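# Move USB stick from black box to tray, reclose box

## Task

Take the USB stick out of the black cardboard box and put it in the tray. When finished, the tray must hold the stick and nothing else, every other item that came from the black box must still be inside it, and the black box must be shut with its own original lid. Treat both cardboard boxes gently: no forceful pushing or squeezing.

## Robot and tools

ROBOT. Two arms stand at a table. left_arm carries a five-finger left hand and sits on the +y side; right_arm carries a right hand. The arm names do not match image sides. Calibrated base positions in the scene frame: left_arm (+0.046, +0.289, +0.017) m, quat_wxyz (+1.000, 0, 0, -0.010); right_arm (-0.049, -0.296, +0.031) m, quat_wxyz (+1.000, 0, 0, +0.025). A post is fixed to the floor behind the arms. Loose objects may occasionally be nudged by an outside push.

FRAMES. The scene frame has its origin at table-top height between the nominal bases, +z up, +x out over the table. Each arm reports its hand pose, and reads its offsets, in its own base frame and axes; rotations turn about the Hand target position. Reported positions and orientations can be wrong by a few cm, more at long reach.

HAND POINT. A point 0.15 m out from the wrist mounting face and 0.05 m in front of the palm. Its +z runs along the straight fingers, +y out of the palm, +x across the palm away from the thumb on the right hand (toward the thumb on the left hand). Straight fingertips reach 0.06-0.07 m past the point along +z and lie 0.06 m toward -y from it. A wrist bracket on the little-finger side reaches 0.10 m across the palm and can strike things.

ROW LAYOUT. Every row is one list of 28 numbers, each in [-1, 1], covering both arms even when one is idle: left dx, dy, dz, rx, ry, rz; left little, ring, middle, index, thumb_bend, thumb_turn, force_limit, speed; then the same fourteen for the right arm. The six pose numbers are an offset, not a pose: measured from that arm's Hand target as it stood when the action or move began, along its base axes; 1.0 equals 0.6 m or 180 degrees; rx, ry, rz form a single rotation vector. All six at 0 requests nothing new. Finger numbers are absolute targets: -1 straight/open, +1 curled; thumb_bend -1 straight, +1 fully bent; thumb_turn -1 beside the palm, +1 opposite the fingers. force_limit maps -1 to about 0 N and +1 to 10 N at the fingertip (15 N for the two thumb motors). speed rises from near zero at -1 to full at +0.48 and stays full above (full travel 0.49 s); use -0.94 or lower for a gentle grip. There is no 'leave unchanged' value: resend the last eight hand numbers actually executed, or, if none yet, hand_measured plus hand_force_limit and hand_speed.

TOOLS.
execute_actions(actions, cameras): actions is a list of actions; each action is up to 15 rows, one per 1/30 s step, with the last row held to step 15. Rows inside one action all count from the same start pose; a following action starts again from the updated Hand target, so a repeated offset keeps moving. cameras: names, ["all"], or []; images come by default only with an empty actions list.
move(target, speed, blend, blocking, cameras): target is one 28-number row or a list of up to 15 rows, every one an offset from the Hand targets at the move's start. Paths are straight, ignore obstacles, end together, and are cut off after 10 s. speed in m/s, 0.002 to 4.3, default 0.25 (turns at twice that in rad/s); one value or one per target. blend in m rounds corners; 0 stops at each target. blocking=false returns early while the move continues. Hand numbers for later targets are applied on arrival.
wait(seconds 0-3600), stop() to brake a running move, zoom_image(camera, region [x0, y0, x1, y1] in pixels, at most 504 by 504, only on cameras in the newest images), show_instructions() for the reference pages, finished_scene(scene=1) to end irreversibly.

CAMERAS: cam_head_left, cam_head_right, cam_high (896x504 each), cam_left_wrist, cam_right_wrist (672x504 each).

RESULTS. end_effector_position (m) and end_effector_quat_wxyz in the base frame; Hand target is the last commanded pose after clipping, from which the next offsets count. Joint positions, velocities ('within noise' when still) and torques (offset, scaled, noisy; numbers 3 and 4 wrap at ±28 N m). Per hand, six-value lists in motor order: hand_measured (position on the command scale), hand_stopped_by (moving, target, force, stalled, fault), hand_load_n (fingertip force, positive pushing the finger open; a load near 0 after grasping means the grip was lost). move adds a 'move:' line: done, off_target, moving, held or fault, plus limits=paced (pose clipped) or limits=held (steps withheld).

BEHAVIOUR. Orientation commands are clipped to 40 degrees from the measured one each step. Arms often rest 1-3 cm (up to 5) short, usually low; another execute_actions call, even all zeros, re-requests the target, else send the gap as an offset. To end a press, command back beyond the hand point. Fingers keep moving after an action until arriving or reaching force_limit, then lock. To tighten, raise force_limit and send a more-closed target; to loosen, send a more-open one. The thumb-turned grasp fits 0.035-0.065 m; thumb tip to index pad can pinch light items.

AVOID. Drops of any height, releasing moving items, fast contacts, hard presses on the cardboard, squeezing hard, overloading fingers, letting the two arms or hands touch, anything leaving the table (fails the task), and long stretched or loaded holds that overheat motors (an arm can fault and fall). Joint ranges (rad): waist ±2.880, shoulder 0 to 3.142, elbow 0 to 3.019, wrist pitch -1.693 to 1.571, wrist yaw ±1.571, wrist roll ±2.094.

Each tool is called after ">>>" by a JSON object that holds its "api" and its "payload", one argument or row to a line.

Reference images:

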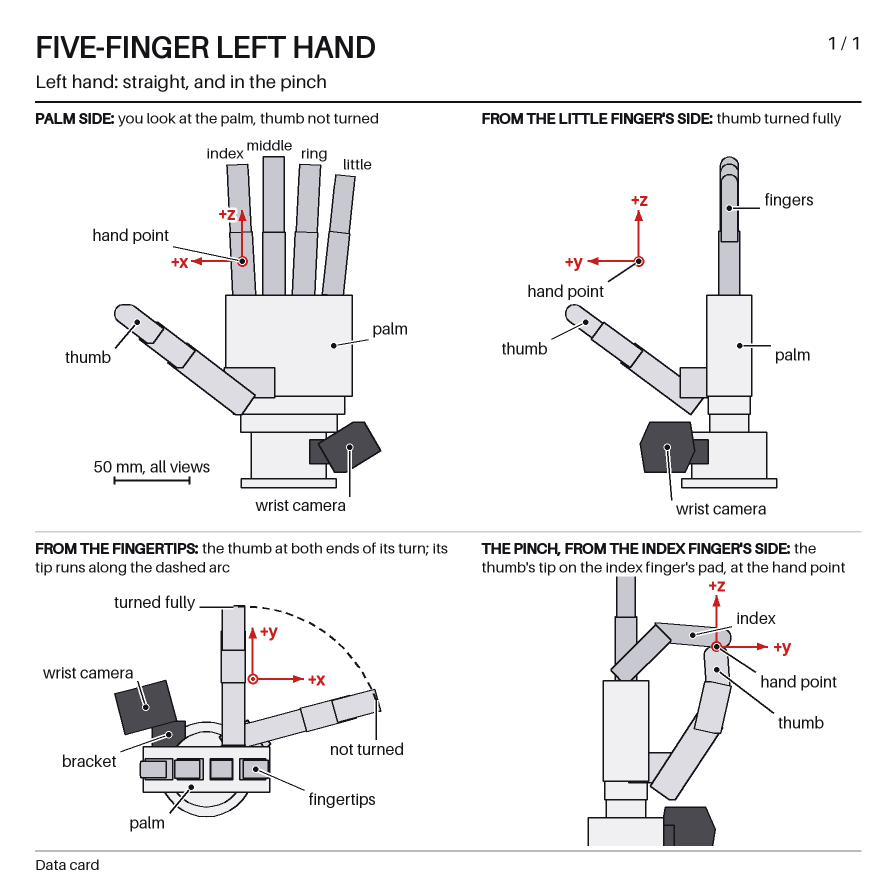

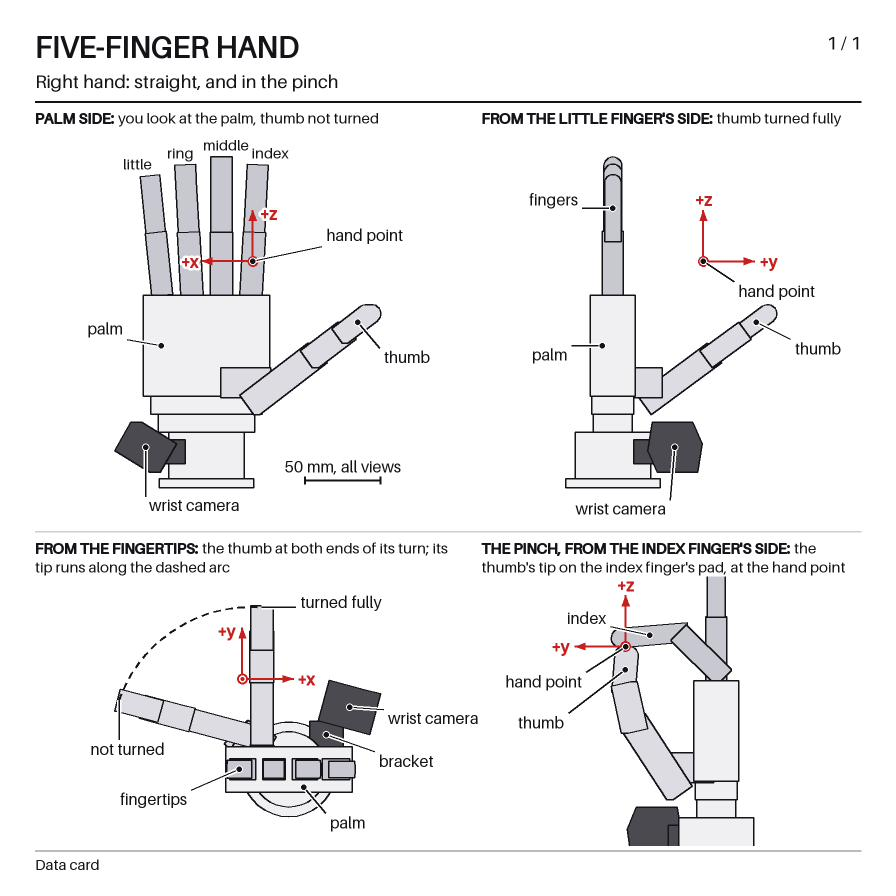

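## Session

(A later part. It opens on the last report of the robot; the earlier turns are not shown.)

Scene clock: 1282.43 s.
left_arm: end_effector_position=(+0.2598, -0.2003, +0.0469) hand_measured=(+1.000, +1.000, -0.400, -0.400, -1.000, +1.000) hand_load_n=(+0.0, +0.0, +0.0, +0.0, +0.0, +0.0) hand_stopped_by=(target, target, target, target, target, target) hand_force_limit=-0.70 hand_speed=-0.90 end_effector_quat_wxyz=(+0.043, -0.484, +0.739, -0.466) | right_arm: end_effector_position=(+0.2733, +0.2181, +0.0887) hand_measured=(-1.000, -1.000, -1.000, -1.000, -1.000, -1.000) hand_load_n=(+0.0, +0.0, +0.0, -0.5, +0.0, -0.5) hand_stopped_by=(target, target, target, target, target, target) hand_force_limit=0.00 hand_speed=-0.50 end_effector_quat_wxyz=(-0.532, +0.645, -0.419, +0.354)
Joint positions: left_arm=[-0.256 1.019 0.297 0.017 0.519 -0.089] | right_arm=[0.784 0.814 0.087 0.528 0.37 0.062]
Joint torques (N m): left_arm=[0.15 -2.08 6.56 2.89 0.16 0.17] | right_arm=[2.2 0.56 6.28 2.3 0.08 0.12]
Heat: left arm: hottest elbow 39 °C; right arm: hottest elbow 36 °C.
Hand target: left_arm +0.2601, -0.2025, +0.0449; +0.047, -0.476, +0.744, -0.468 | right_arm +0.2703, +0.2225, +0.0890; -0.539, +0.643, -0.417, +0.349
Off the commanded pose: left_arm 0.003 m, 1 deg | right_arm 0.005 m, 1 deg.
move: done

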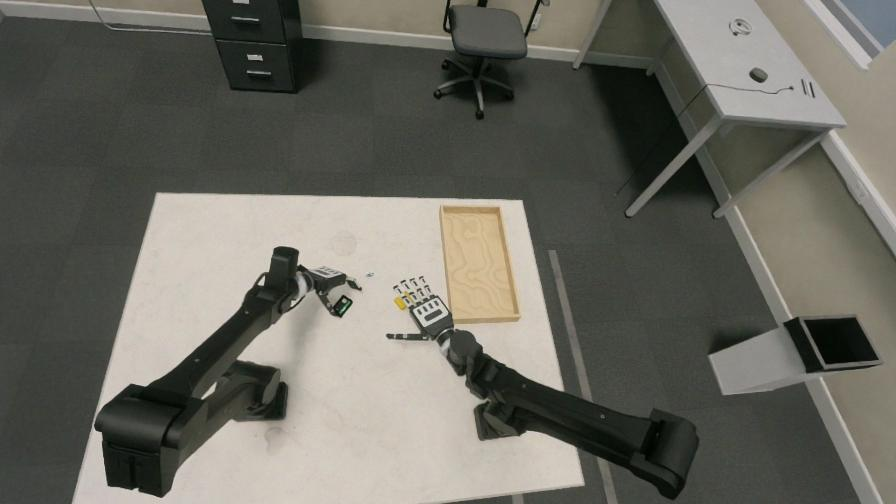

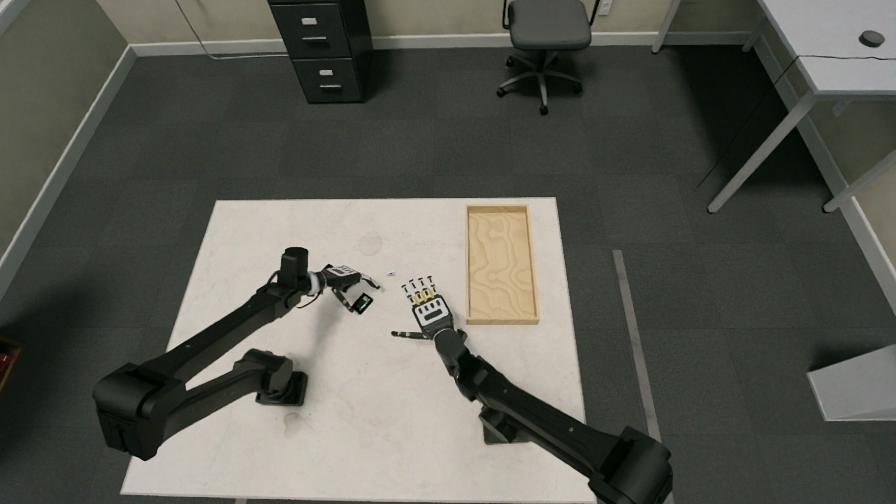

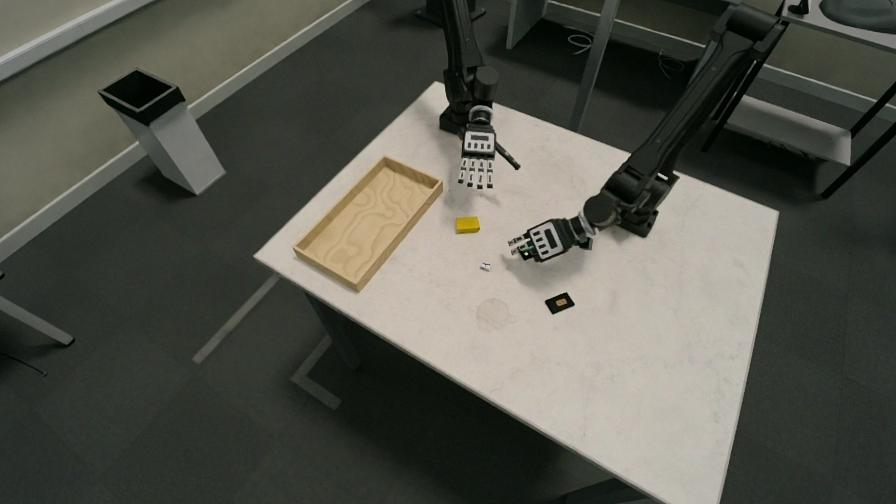

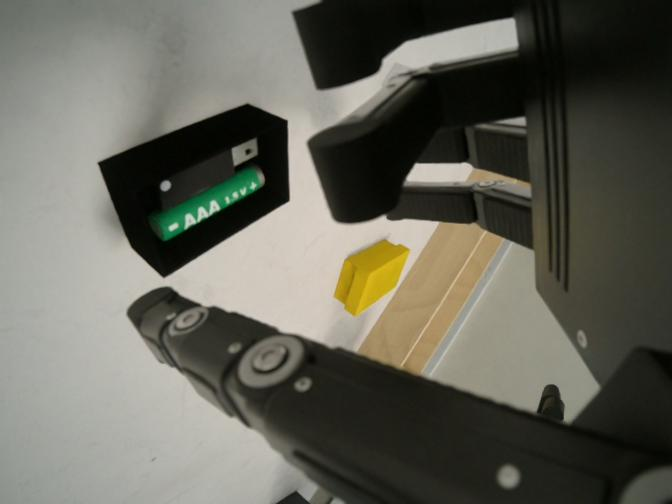

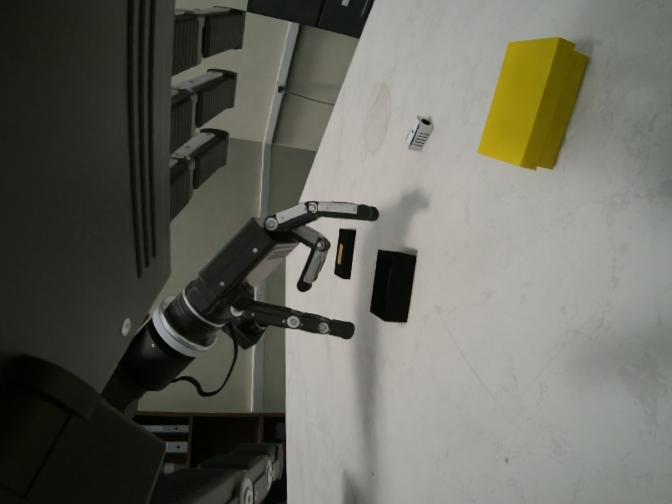

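>>> {"api": "move", "payload": {
  "target": [0,0,-0.028,0,0,0,1,1,-0.4,-0.4,-1,1,-0.7,-0.9,0,0,0,0,0,0,-1,-1,-1,-1,-1,-1,0,-0.5],
  "speed": 0.05,
  "cameras": ["all"]
}}

>>> {"api": "zoom_image", "payload": {
  "camera": "cam_head_right",
  "region": [320, 260, 400, 330]
}}

>>> {"api": "zoom_image", "payload": {
  "camera": "cam_head_left",
  "region": [310, 260, 380, 330]
}}

>>> {"api": "zoom_image", "payload": {
  "camera": "cam_right_wrist",
  "region": [340, 190, 440, 340]
}}

Scene clock: 1305.43 s.
left_arm: end_effector_position=(+0.2618, -0.2009, +0.0315) hand_measured=(+1.000, +1.000, -0.400, -0.400, -1.000, +1.000) hand_load_n=(+0.0, +0.0, +0.0, +0.0, +0.0, +0.0) hand_stopped_by=(target, target, target, target, target, target) hand_force_limit=-0.70 hand_speed=-0.90 end_effector_quat_wxyz=(+0.044, -0.483, +0.739, -0.467) | right_arm: end_effector_position=(+0.2733, +0.2181, +0.0887) hand_measured=(-1.000, -1.000, -1.000, -1.000, -1.000, -1.000) hand_load_n=(+0.0, +0.0, +0.0, +0.0, +0.0, -0.5) hand_stopped_by=(target, target, target, target, target, target) hand_force_limit=0.00 hand_speed=-0.50 end_effector_quat_wxyz=(-0.532, +0.645, -0.419, +0.354)
Joint positions: left_arm=[-0.256 1.089 0.277 0.11 0.519 -0.088] | right_arm=[0.784 0.814 0.087 0.528 0.37 0.062]
Joint torques (N m): left_arm=[0.15 -2.49 5.83 2.82 0.16 0.17] | right_arm=[2.08 0.5 6.3 2.3 0.09 0.13]
Heat: left arm: hottest elbow 39 °C; right arm: hottest elbow 36 °C.
Hand target: left_arm +0.2602, -0.2025, +0.0282; +0.047, -0.476, +0.743, -0.468 | right_arm +0.2703, +0.2225, +0.0890; -0.539, +0.643, -0.417, +0.349
Off the commanded pose: left_arm 0.004 m, 1 deg | right_arm 0.005 m, 1 deg.
move: done

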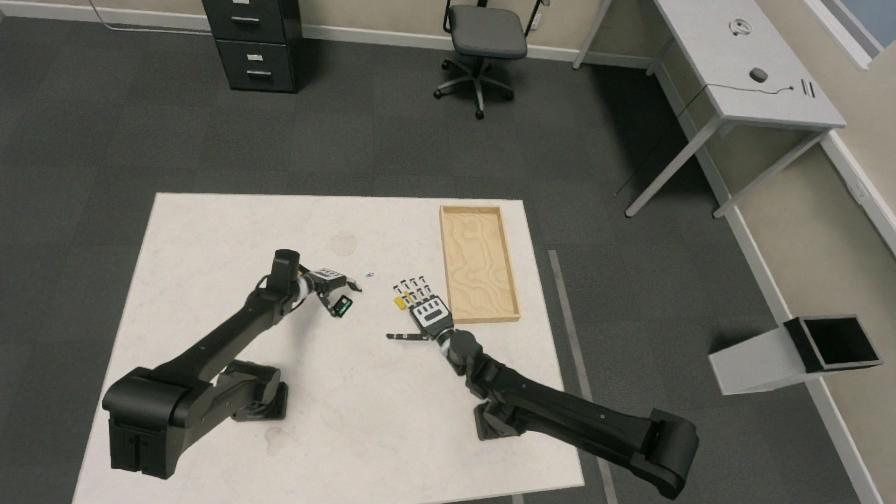

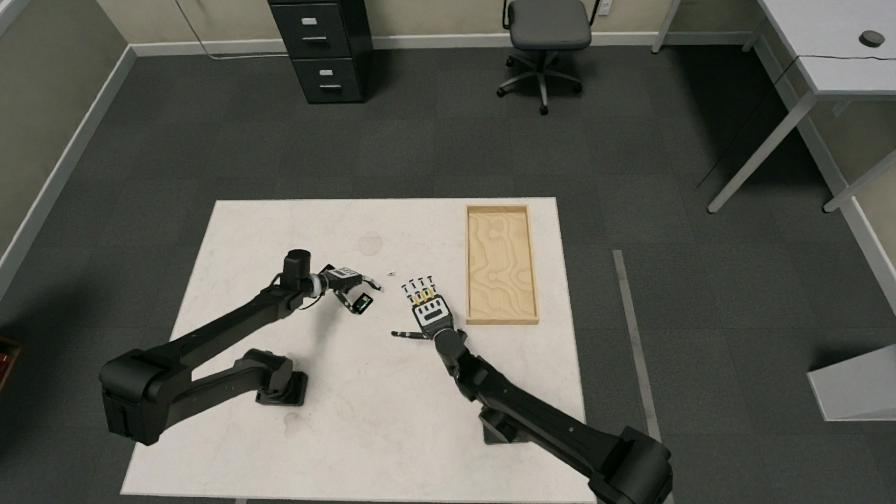

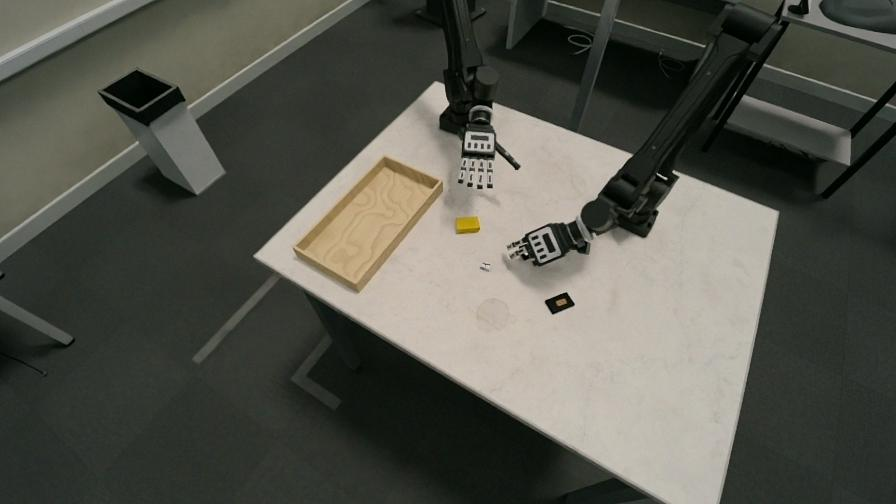

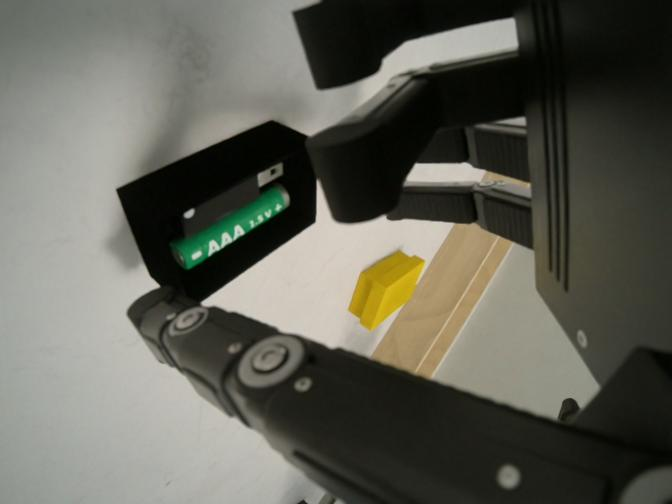

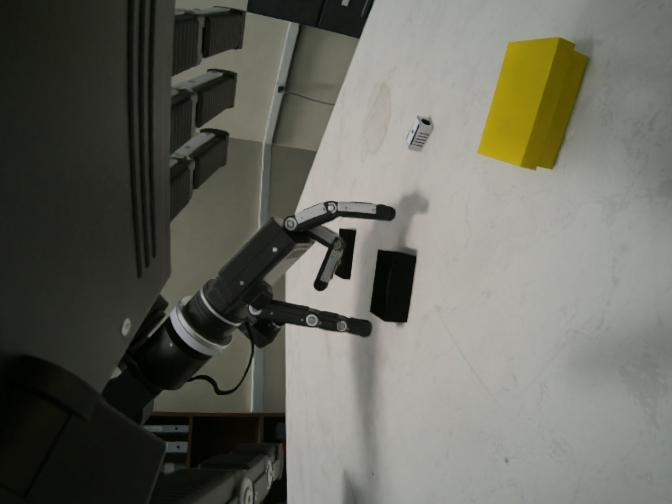

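Scaled by 6.300 from the camera's image (finer frame: 1280x720).

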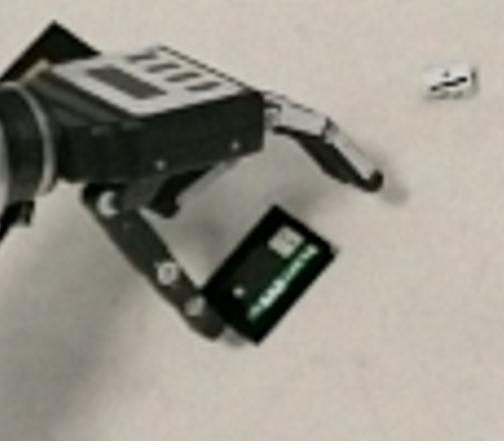

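Scaled by 7.200 from the camera's image (finer frame: 1280x720).

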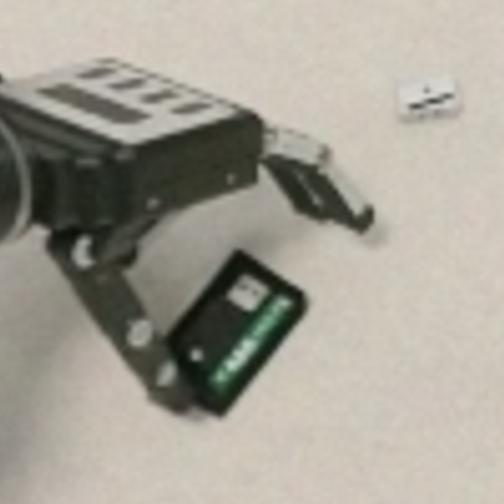

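Scaled by 3.360 from the camera's image (finer frame: 960x720).

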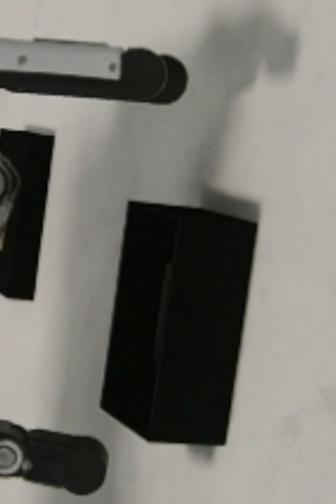

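>>> {"api": "move", "payload": {
  "target": [-0.002,0.001,-0.0245,0,0,0,1,1,-0.4,-0.4,-1,1,-0.7,-0.9,0,0,0,0,0,0,-1,-1,-1,-1,-1,-1,0,-0.5],
  "speed": 0.04,
  "cameras": ["cam_right_wrist","cam_left_wrist"]
}}

>>> {"api": "zoom_image", "payload": {
  "camera": "cam_right_wrist",
  "region": [340, 190, 440, 340]
}}

Scene clock: 1316.63 s.
left_arm: end_effector_position=(+0.2619, -0.2008, +0.0181) hand_measured=(+1.000, +1.000, -0.400, -0.400, -1.000, +1.000) hand_load_n=(+0.0, +0.0, +0.0, +0.0, +0.0, +0.0) hand_stopped_by=(target, target, target, target, target, target) hand_force_limit=-0.70 hand_speed=-0.90 end_effector_quat_wxyz=(+0.045, -0.482, +0.739, -0.468) | right_arm: end_effector_position=(+0.2733, +0.2181, +0.0887) hand_measured=(-1.000, -1.000, -1.000, -1.000, -1.000, -1.000) hand_load_n=(+0.0, +0.0, +0.0, +0.0, +0.0, -0.5) hand_stopped_by=(target, target, target, target, target, target) hand_force_limit=0.00 hand_speed=-0.50 end_effector_quat_wxyz=(-0.532, +0.645, -0.419, +0.354)
Joint positions: left_arm=[-0.256 1.15 0.257 0.195 0.519 -0.088] | right_arm=[0.784 0.814 0.087 0.528 0.37 0.062]
Joint torques (N m): left_arm=[0.38 -2.61 5.27 2.82 0.2 0.18] | right_arm=[2.2 0.67 6.3 2.32 0.07 0.13]
Heat: left arm: hottest elbow 39 °C; right arm: hottest elbow 36 °C.
Hand target: left_arm +0.2590, -0.2019, +0.0134; +0.047, -0.476, +0.743, -0.468 | right_arm +0.2703, +0.2225, +0.0890; -0.539, +0.643, -0.417, +0.349
Off the commanded pose: left_arm 0.006 m, 1 deg | right_arm 0.005 m, 1 deg.
move: done
Images, in order (width x height): cam_left_wrist 672x504, cam_right_wrist 672x504.

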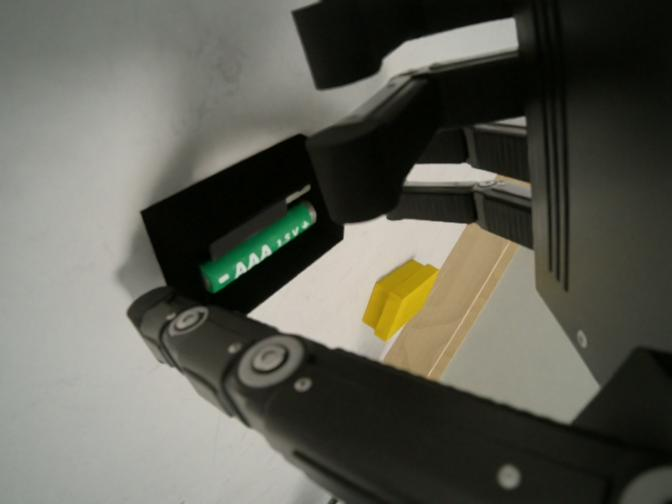

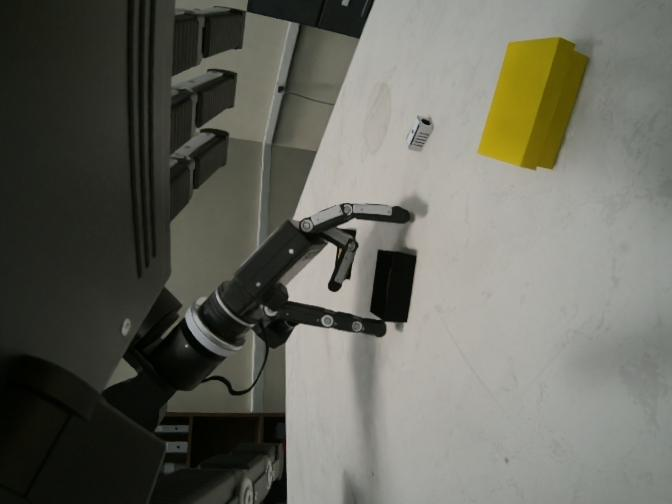

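Scaled by 3.360 from the camera's image (finer frame: 960x720).

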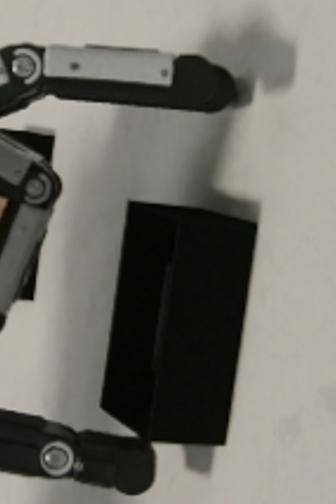

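>>> {"api": "execute_actions", "payload": {
  "actions": [
    [[0,0,0,0,0,0,1,1,0.12,0.12,-1,1,-0.7,-0.94,0,0,0,0,0,0,-1,-1,-1,-1,-1,-1,0,-0.5]]
  ]
}}

>>> {"api": "wait", "payload": {
  "seconds": 2,
  "cameras": ["cam_right_wrist","cam_left_wrist"]
}}

>>> {"api": "zoom_image", "payload": {
  "camera": "cam_right_wrist",
  "region": [340, 190, 440, 340]
}}

Scene clock: 1324.63 s.
left_arm: end_effector_position=(+0.2623, -0.2010, +0.0183) hand_measured=(+1.000, +1.000, +0.010, +0.046, -1.000, +1.000) hand_load_n=(+0.0, +0.0, +2.0, +1.5, +0.0, +0.0) hand_stopped_by=(target, target, force, force, target, target) hand_force_limit=-0.70 hand_speed=-0.94 end_effector_quat_wxyz=(+0.046, -0.482, +0.739, -0.469) | right_arm: end_effector_position=(+0.2733, +0.2181, +0.0887) hand_measured=(-1.000, -1.000, -1.000, -1.000, -1.000, -1.000) hand_load_n=(+0.0, +0.0, -0.5, +0.0, +0.0, +0.0) hand_stopped_by=(target, target, target, target, target, target) hand_force_limit=0.00 hand_speed=-0.50 end_effector_quat_wxyz=(-0.532, +0.645, -0.419, +0.354)
Joint positions: left_arm=[-0.256 1.15 0.257 0.199 0.519 -0.088] | right_arm=[0.784 0.814 0.087 0.528 0.37 0.062]
Joint torques (N m): left_arm=[0.26 -2.61 5.26 2.69 0.2 0.17] | right_arm=[2.26 0.5 6.28 2.25 0.08 0.13]
Heat: left arm: hottest elbow 39 °C; right arm: hottest elbow 36 °C.
Hand target: left_arm +0.2590, -0.2019, +0.0135; +0.047, -0.476, +0.743, -0.468 | right_arm +0.2703, +0.2225, +0.0890; -0.539, +0.643, -0.417, +0.349
Off the commanded pose: left_arm 0.006 m, 1 deg | right_arm 0.005 m, 1 deg.

Scene clock: 1326.63 s.
left_arm: end_effector_position=(+0.2623, -0.2010, +0.0183) hand_measured=(+1.000, +1.000, +0.010, +0.046, -1.000, +1.000) hand_load_n=(+0.0, +0.0, +1.5, +2.0, +0.5, +0.0) hand_stopped_by=(target, target, force, force, target, target) hand_force_limit=-0.70 hand_speed=-0.94 end_effector_quat_wxyz=(+0.046, -0.482, +0.739, -0.469) | right_arm: end_effector_position=(+0.2733, +0.2181, +0.0887) hand_measured=(-1.000, -1.000, -1.000, -1.000, -1.000, -1.000) hand_load_n=(+0.0, +0.0, +0.0, +0.0, +0.0, +0.0) hand_stopped_by=(target, target, target, target, target, target) hand_force_limit=0.00 hand_speed=-0.50 end_effector_quat_wxyz=(-0.532, +0.645, -0.419, +0.354)
Joint positions: left_arm=[-0.256 1.15 0.257 0.199 0.519 -0.088] | right_arm=[0.784 0.814 0.087 0.528 0.37 0.062]
Joint torques (N m): left_arm=[0.32 -2.61 5.26 2.71 0.2 0.18] | right_arm=[2.2 0.38 6.3 2.29 0.08 0.11]
Heat: left arm: hottest elbow 39 °C; right arm: hottest elbow 36 °C.
Hand target: left_arm +0.2590, -0.2019, +0.0135; +0.047, -0.476, +0.743, -0.468 | right_arm +0.2703, +0.2225, +0.0890; -0.539, +0.643, -0.417, +0.349
Off the commanded pose: left_arm 0.006 m, 1 deg | right_arm 0.005 m, 1 deg.
wait: 2.00 s; at rest by 0.17 s
Images, in order (width x height): cam_left_wrist 672x504, cam_right_wrist 672x504.

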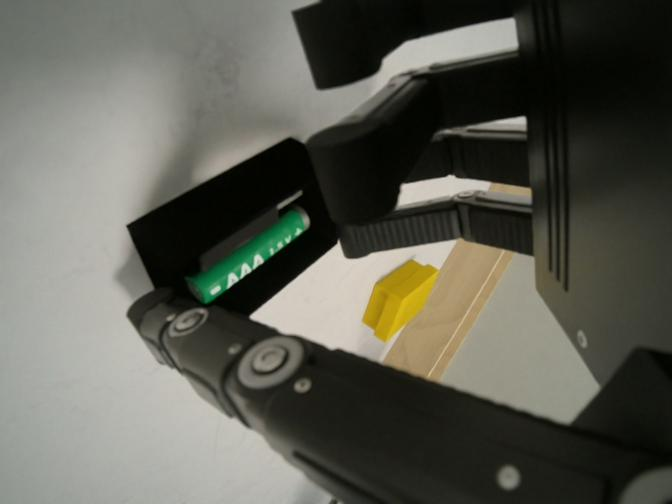

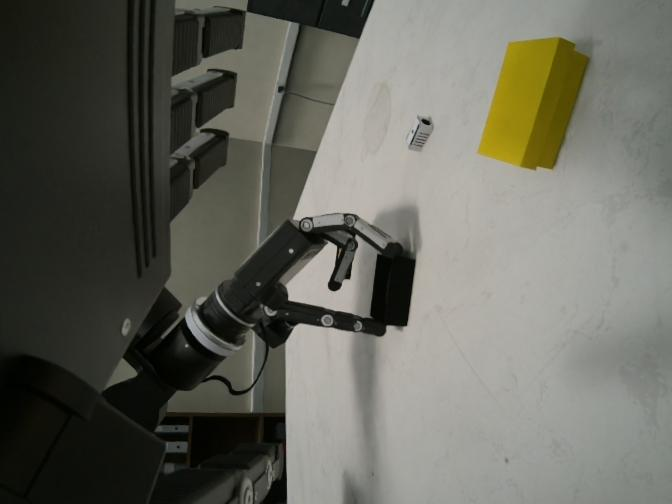

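Scaled by 3.360 from the camera's image (finer frame: 960x720).

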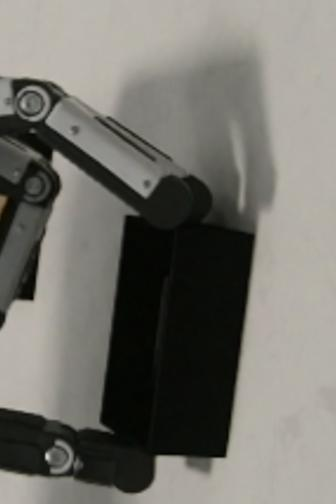

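>>> {"api": "move", "payload": {
  "target": [
    [0,0,0,0,0,0,1,1,0.12,0.12,-1,1,-0.7,-0.94,0.08,-0.45,0.08,0,0,0,-1,-1,-1,-1,-1,-1,0,-0.5],
    [0,0,0,0,0,0,1,1,0.12,0.12,-1,1,-0.7,-0.94,0.12,-0.64,0.03,0,0,0,-1,-1,-1,-1,-1,-1,0,-0.5]
  ],
  "speed": 0.2,
  "blend": 0.03,
  "cameras": ["cam_right_wrist","cam_head_right"]
}}

Scene clock: 1358.40 s.
left_arm: end_effector_position=(+0.2623, -0.2010, +0.0183) hand_measured=(+1.000, +1.000, +0.010, +0.046, -1.000, +1.000) hand_load_n=(+0.0, +0.0, +2.0, +1.5, +0.0, +0.0) hand_stopped_by=(target, target, force, force, target, target) hand_force_limit=-0.70 hand_speed=-0.94 end_effector_quat_wxyz=(+0.046, -0.482, +0.739, -0.469) | right_arm: end_effector_position=(+0.3331, -0.1461, +0.0953) hand_measured=(-1.000, -1.000, -1.000, -1.000, -1.000, -1.000) hand_load_n=(+0.0, +0.0, +0.0, +0.0, -0.5, +0.0) hand_stopped_by=(target, target, target, target, target, target) hand_force_limit=0.00 hand_speed=-0.50 end_effector_quat_wxyz=(-0.545, +0.638, -0.428, +0.336)
Joint positions: left_arm=[-0.256 1.15 0.257 0.199 0.519 -0.088] | right_arm=[-0.94 1.314 0.508 0.066 -1.298 -0.683]
Joint torques (N m): left_arm=[0.32 -2.61 5.26 2.69 0.19 0.17] | right_arm=[0.79 -4.84 8.57 0.17 -0.83 -0.03]
Heat: left arm: hottest elbow 39 °C; right arm: hottest elbow 36 °C.
Hand target: left_arm +0.2590, -0.2019, +0.0135; +0.047, -0.476, +0.743, -0.468 | right_arm +0.3423, -0.1615, +0.1070; -0.539, +0.643, -0.417, +0.349
Off the commanded pose: left_arm 0.006 m, 1 deg | right_arm 0.021 m, 2 deg.
move: off_target (right_arm)
Images, in order (width x height): cam_head_right 896x504, cam_right_wrist 672x504.

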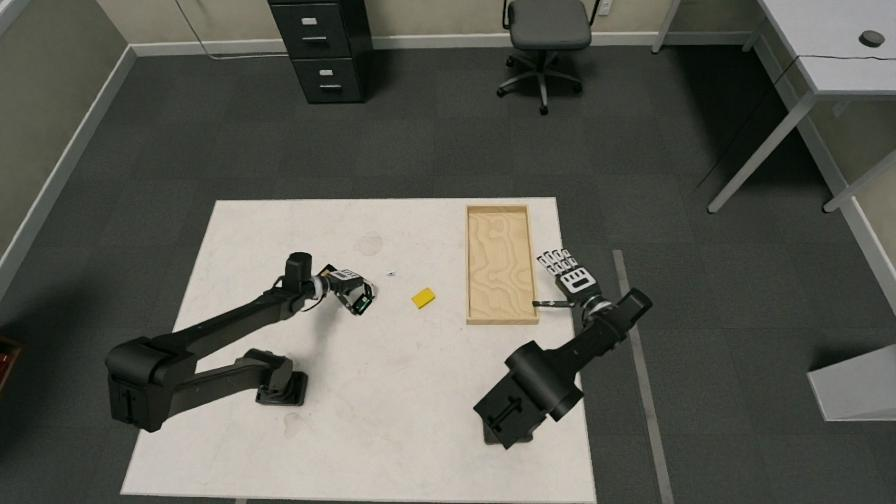

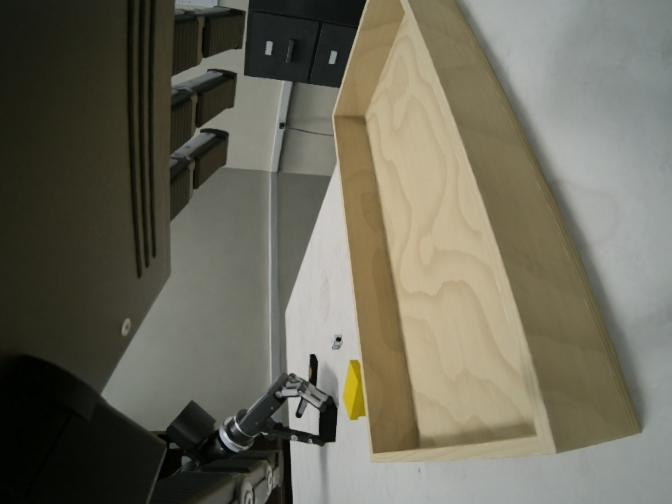

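>>> {"api": "move", "payload": {
  "target": [
    [0,0,0.1775,0,0,0,1,1,0.12,0.12,-1,1,-0.7,-0.94,0,-0.05,0,0,0,0,-1,-1,-1,-1,-1,-1,0,-0.5],
    [0.0975,-0.6,0.1825,0,0,-0.35,1,1,0.12,0.12,-1,1,-0.7,-0.94,0,-0.05,0,0,0,0,-1,-1,-1,-1,-1,-1,0,-0.5]
  ],
  "speed": [0.05,0.15],
  "cameras": ["all"]
}}

Scene clock: 1391.80 s.
left_arm: end_effector_position=(+0.3102, -0.5478, +0.1111) hand_measured=(+1.000, +1.000, +0.010, +0.046, -1.000, +1.000) hand_load_n=(+0.0, +0.0, +2.0, +1.5, +0.0, +0.0) hand_stopped_by=(target, target, force, force, target, target) hand_force_limit=-0.70 hand_speed=-0.94 end_effector_quat_wxyz=(-0.212, -0.032, +0.885, -0.413) | right_arm: end_effector_position=(+0.3356, -0.1727, +0.0975) hand_measured=(-1.000, -1.000, -1.000, -1.000, -1.000, -1.000) hand_load_n=(+0.0, +0.0, +0.0, +0.0, +0.0, -0.5) hand_stopped_by=(target, target, target, target, target, target) hand_force_limit=0.00 hand_speed=-0.50 end_effector_quat_wxyz=(-0.545, +0.641, -0.423, +0.336)
Joint positions: left_arm=[-0.815 1.943 1.566 -0.704 0.87 0.452] | right_arm=[-0.981 1.375 0.597 -0.093 -1.334 -0.826]
Joint torques (N m): left_arm=[0.44 -17.26 11.48 0.8 0.76 0.17] | right_arm=[-0.03 -5.19 8.7 0.05 -0.93 -0.03]
Heat: left arm: hottest elbow 40 °C; right arm: hottest elbow 37 °C.
Hand target: left_arm +0.3174, -0.5619, +0.1230; -0.205, -0.017, +0.882, -0.423 | right_arm +0.3424, -0.1915, +0.1071; -0.539, +0.643, -0.417, +0.350
Off the commanded pose: left_arm 0.020 m, 2 deg | right_arm 0.022 m, 2 deg.
move: off_target (left_arm, right_arm)

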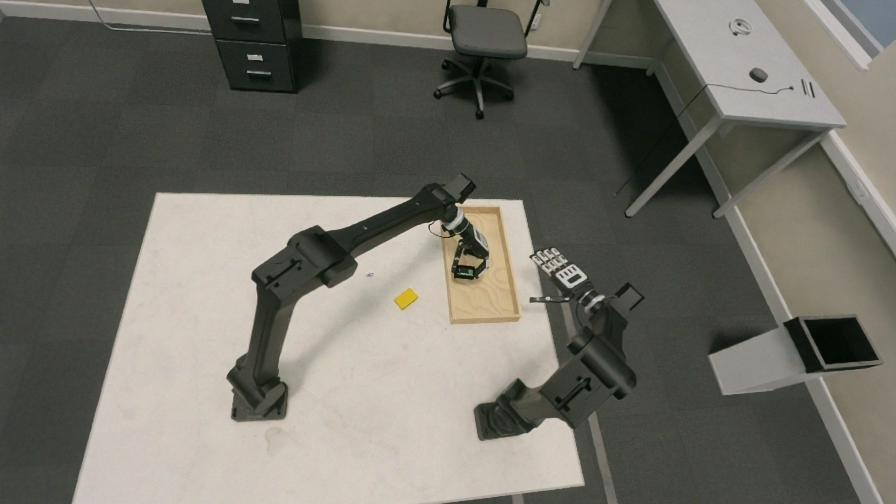

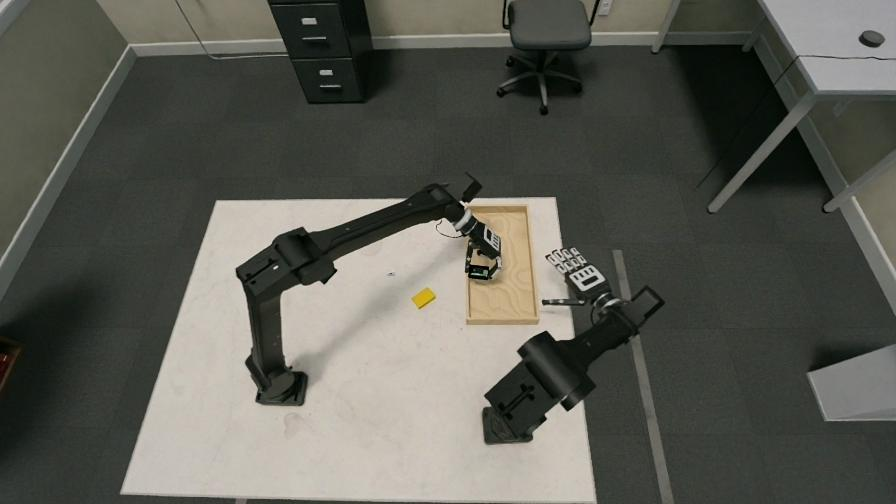

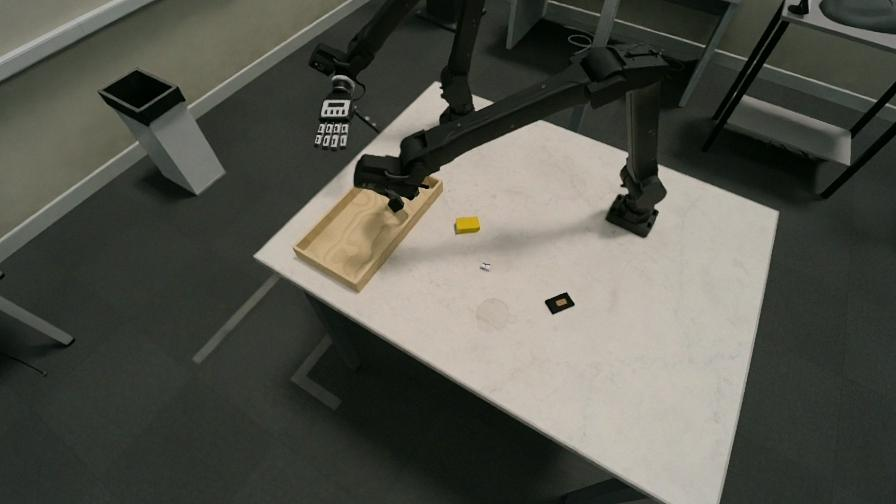

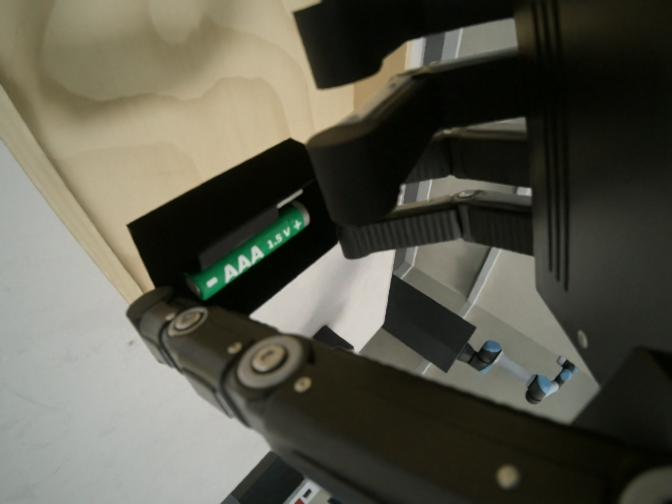

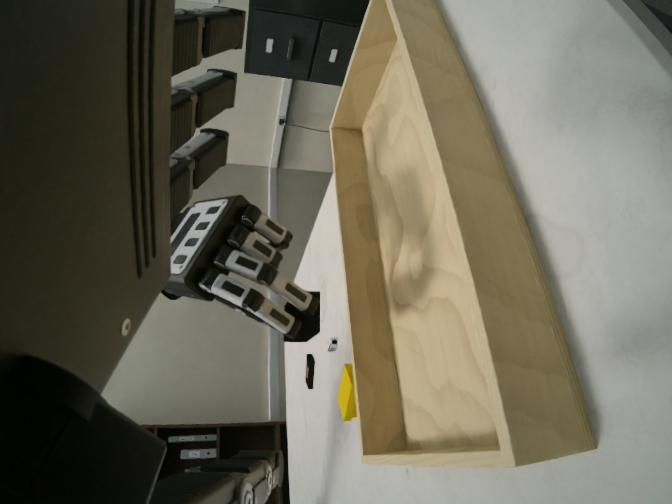

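>>> {"api": "move", "payload": {
  "target": [
    [-0.022,0.004,-0.02,-0.0384,-0.247,0,1,1,0.12,0.12,-1,1,-0.7,-0.94,0,0,0,0,0,0,-1,-1,-1,-1,-1,-1,0,-0.5]
  ],
  "speed": [0.12],
  "cameras": ["cam_right_wrist","cam_left_wrist","cam_head_right"]
}}

Scene clock: 1403.60 s.
left_arm: end_effector_position=(+0.3068, -0.5554, +0.0973) hand_measured=(+1.000, +1.000, +0.010, +0.046, -1.000, +1.000) hand_load_n=(+0.0, +0.0, +1.5, +1.0, +0.5, +0.0) hand_stopped_by=(target, target, force, force, target, target) hand_force_limit=-0.70 hand_speed=-0.94 end_effector_quat_wxyz=(+0.130, +0.145, +0.877, -0.438) | right_arm: end_effector_position=(+0.3356, -0.1727, +0.0975) hand_measured=(-1.000, -1.000, -1.000, -1.000, -1.000, -1.000) hand_load_n=(+0.0, +0.0, +0.0, +0.0, +0.0, -0.5) hand_stopped_by=(target, target, target, target, target, target) hand_force_limit=0.00 hand_speed=-0.50 end_effector_quat_wxyz=(-0.545, +0.641, -0.423, +0.336)
Joint positions: left_arm=[-0.979 1.693 1.184 -0.166 0.375 0.738] | right_arm=[-0.981 1.375 0.597 -0.093 -1.334 -0.826]
Joint torques (N m): left_arm=[0.32 -16.62 7.1 2.99 0.04 0.26] | right_arm=[0.15 -5.25 8.69 0.12 -0.92 -0.04]
Heat: left arm: hottest elbow 40 °C; right arm: hottest elbow 38 °C.
Hand target: left_arm +0.3043, -0.5595, +0.1110; +0.144, +0.156, +0.868, -0.449 | right_arm +0.3424, -0.1915, +0.1071; -0.539, +0.643, -0.417, +0.350
Off the commanded pose: left_arm 0.015 m, 3 deg | right_arm 0.022 m, 2 deg.
move: off_target (left_arm)
Images, in order (width x height): cam_head_right 896x504, cam_left_wrist 672x504, cam_right_wrist 672x504.

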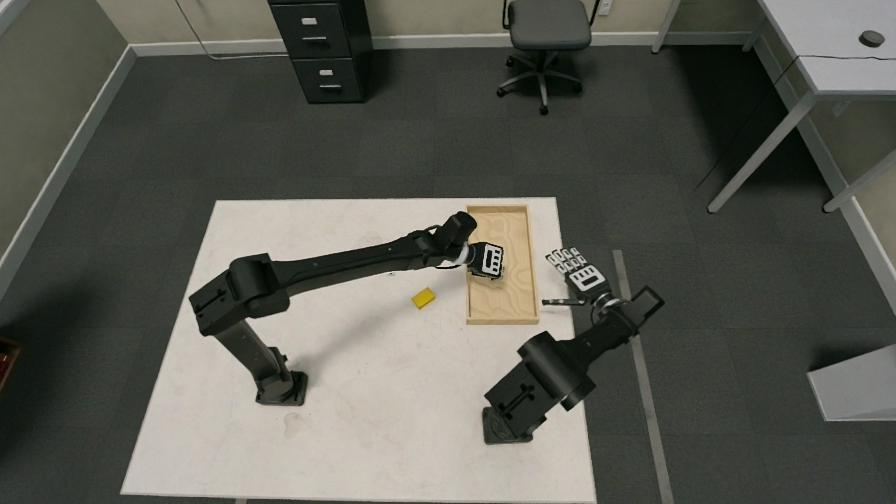

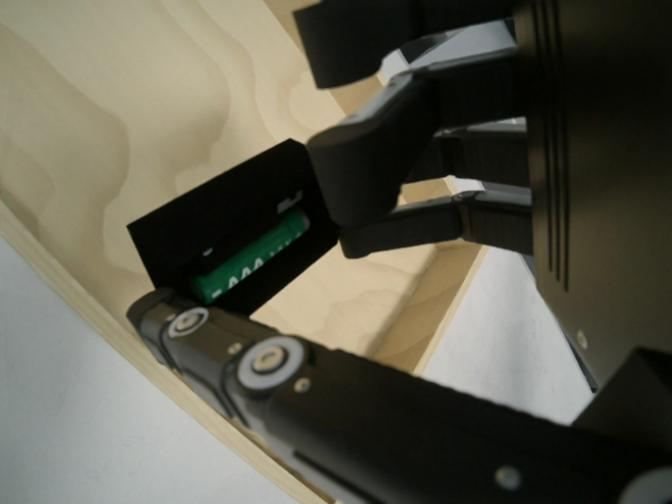

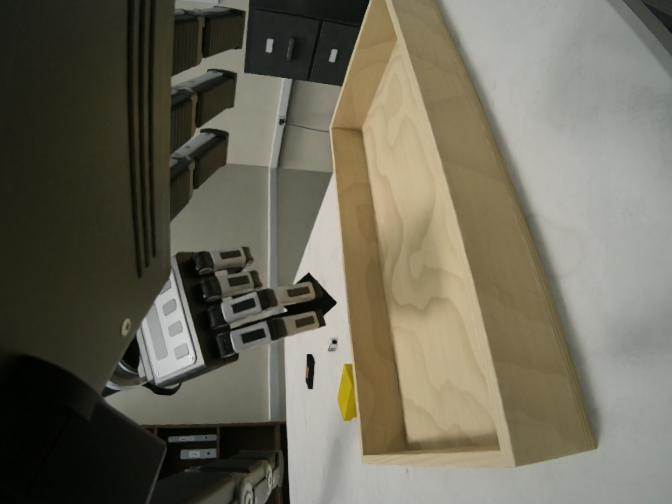

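>>> {"api": "move", "payload": {
  "target": [
    [-0.0042,-0.0212,-0.02,-0.0384,-0.247,0,1,1,0.12,0.12,-1,1,-0.7,-0.94,0,0,0,0,0,0,-1,-1,-1,-1,-1,-1,0,-0.5]
  ],
  "speed": [0.12],
  "cameras": ["cam_right_wrist","cam_left_wrist","cam_head_right"]
}}

>>> {"api": "zoom_image", "payload": {
  "camera": "cam_right_wrist",
  "region": [180, 200, 460, 400]
}}

Scene clock: 1414.07 s.
left_arm: end_effector_position=(+0.3066, -0.5701, +0.1036) hand_measured=(+1.000, +1.000, +0.010, +0.046, -1.000, +1.000) hand_load_n=(+0.0, +0.0, +1.5, +2.0, +0.0, +0.0) hand_stopped_by=(target, target, force, force, target, target) hand_force_limit=-0.70 hand_speed=-0.94 end_effector_quat_wxyz=(+0.467, +0.299, +0.726, -0.408) | right_arm: end_effector_position=(+0.3356, -0.1727, +0.0975) hand_measured=(-1.000, -1.000, -1.000, -1.000, -1.000, -1.000) hand_load_n=(+0.0, +0.0, +0.0, +0.0, +0.0, +0.0) hand_stopped_by=(target, target, target, target, target, target) hand_force_limit=0.00 hand_speed=-0.50 end_effector_quat_wxyz=(-0.545, +0.641, -0.423, +0.336)
Joint positions: left_arm=[-1.165 1.709 0.875 0.599 -0.054 1.23] | right_arm=[-0.981 1.375 0.597 -0.093 -1.334 -0.826]
Joint torques (N m): left_arm=[0.15 -12.4 6.02 3.49 -0.17 0.28] | right_arm=[0.21 -5.3 8.64 0.1 -0.93 -0.05]
Heat: left arm: hottest elbow 40 °C; right arm: hottest elbow 38 °C.
Hand target: left_arm +0.3018, -0.5722, +0.0991; +0.470, +0.306, +0.721, -0.407 | right_arm +0.3424, -0.1915, +0.1071; -0.539, +0.643, -0.417, +0.350
Off the commanded pose: left_arm 0.007 m, 1 deg | right_arm 0.022 m, 2 deg.
move: done
Images, in order (width x height): cam_head_right 896x504, cam_left_wrist 672x504, cam_right_wrist 672x504.

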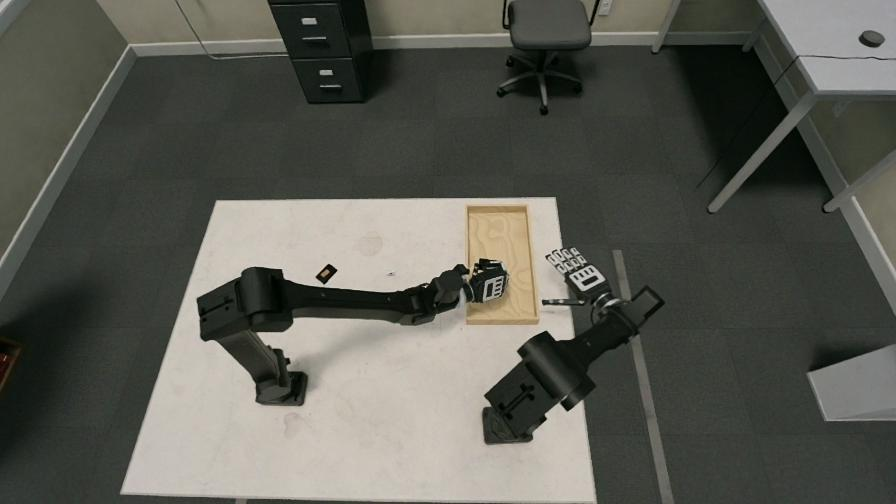

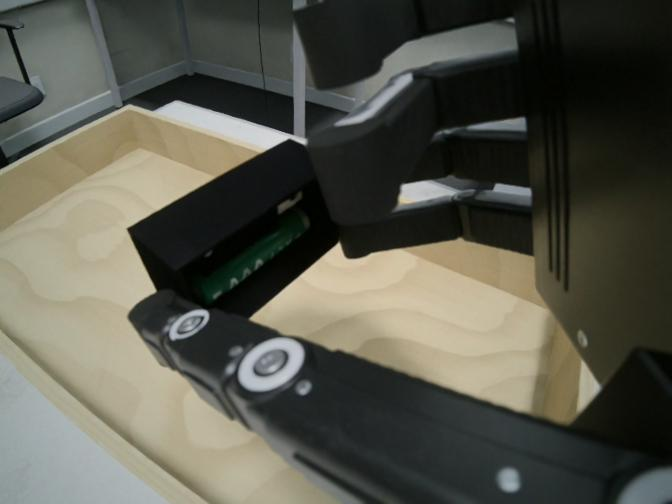

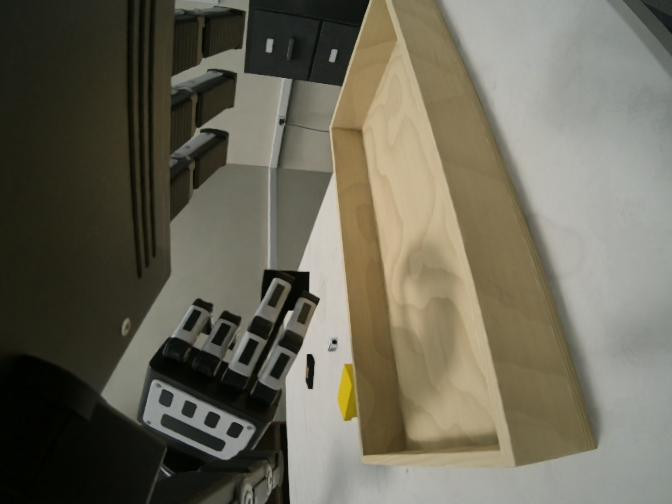

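Scaled by 1.800 from the camera's image (finer frame: 960x720).

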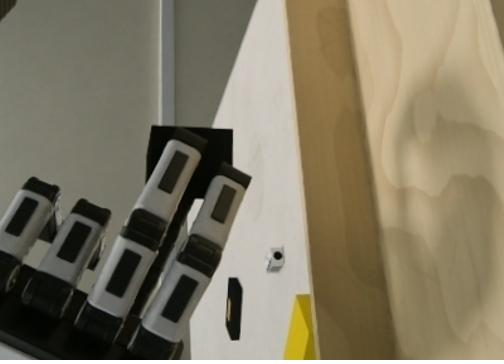

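>>> {"api": "zoom_image", "payload": {
  "camera": "cam_left_wrist",
  "region": [120, 120, 360, 320]
}}

Scaled by 2.100 from the camera's image (finer frame: 960x720).

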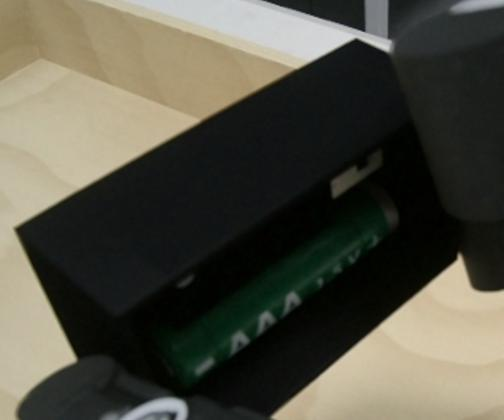

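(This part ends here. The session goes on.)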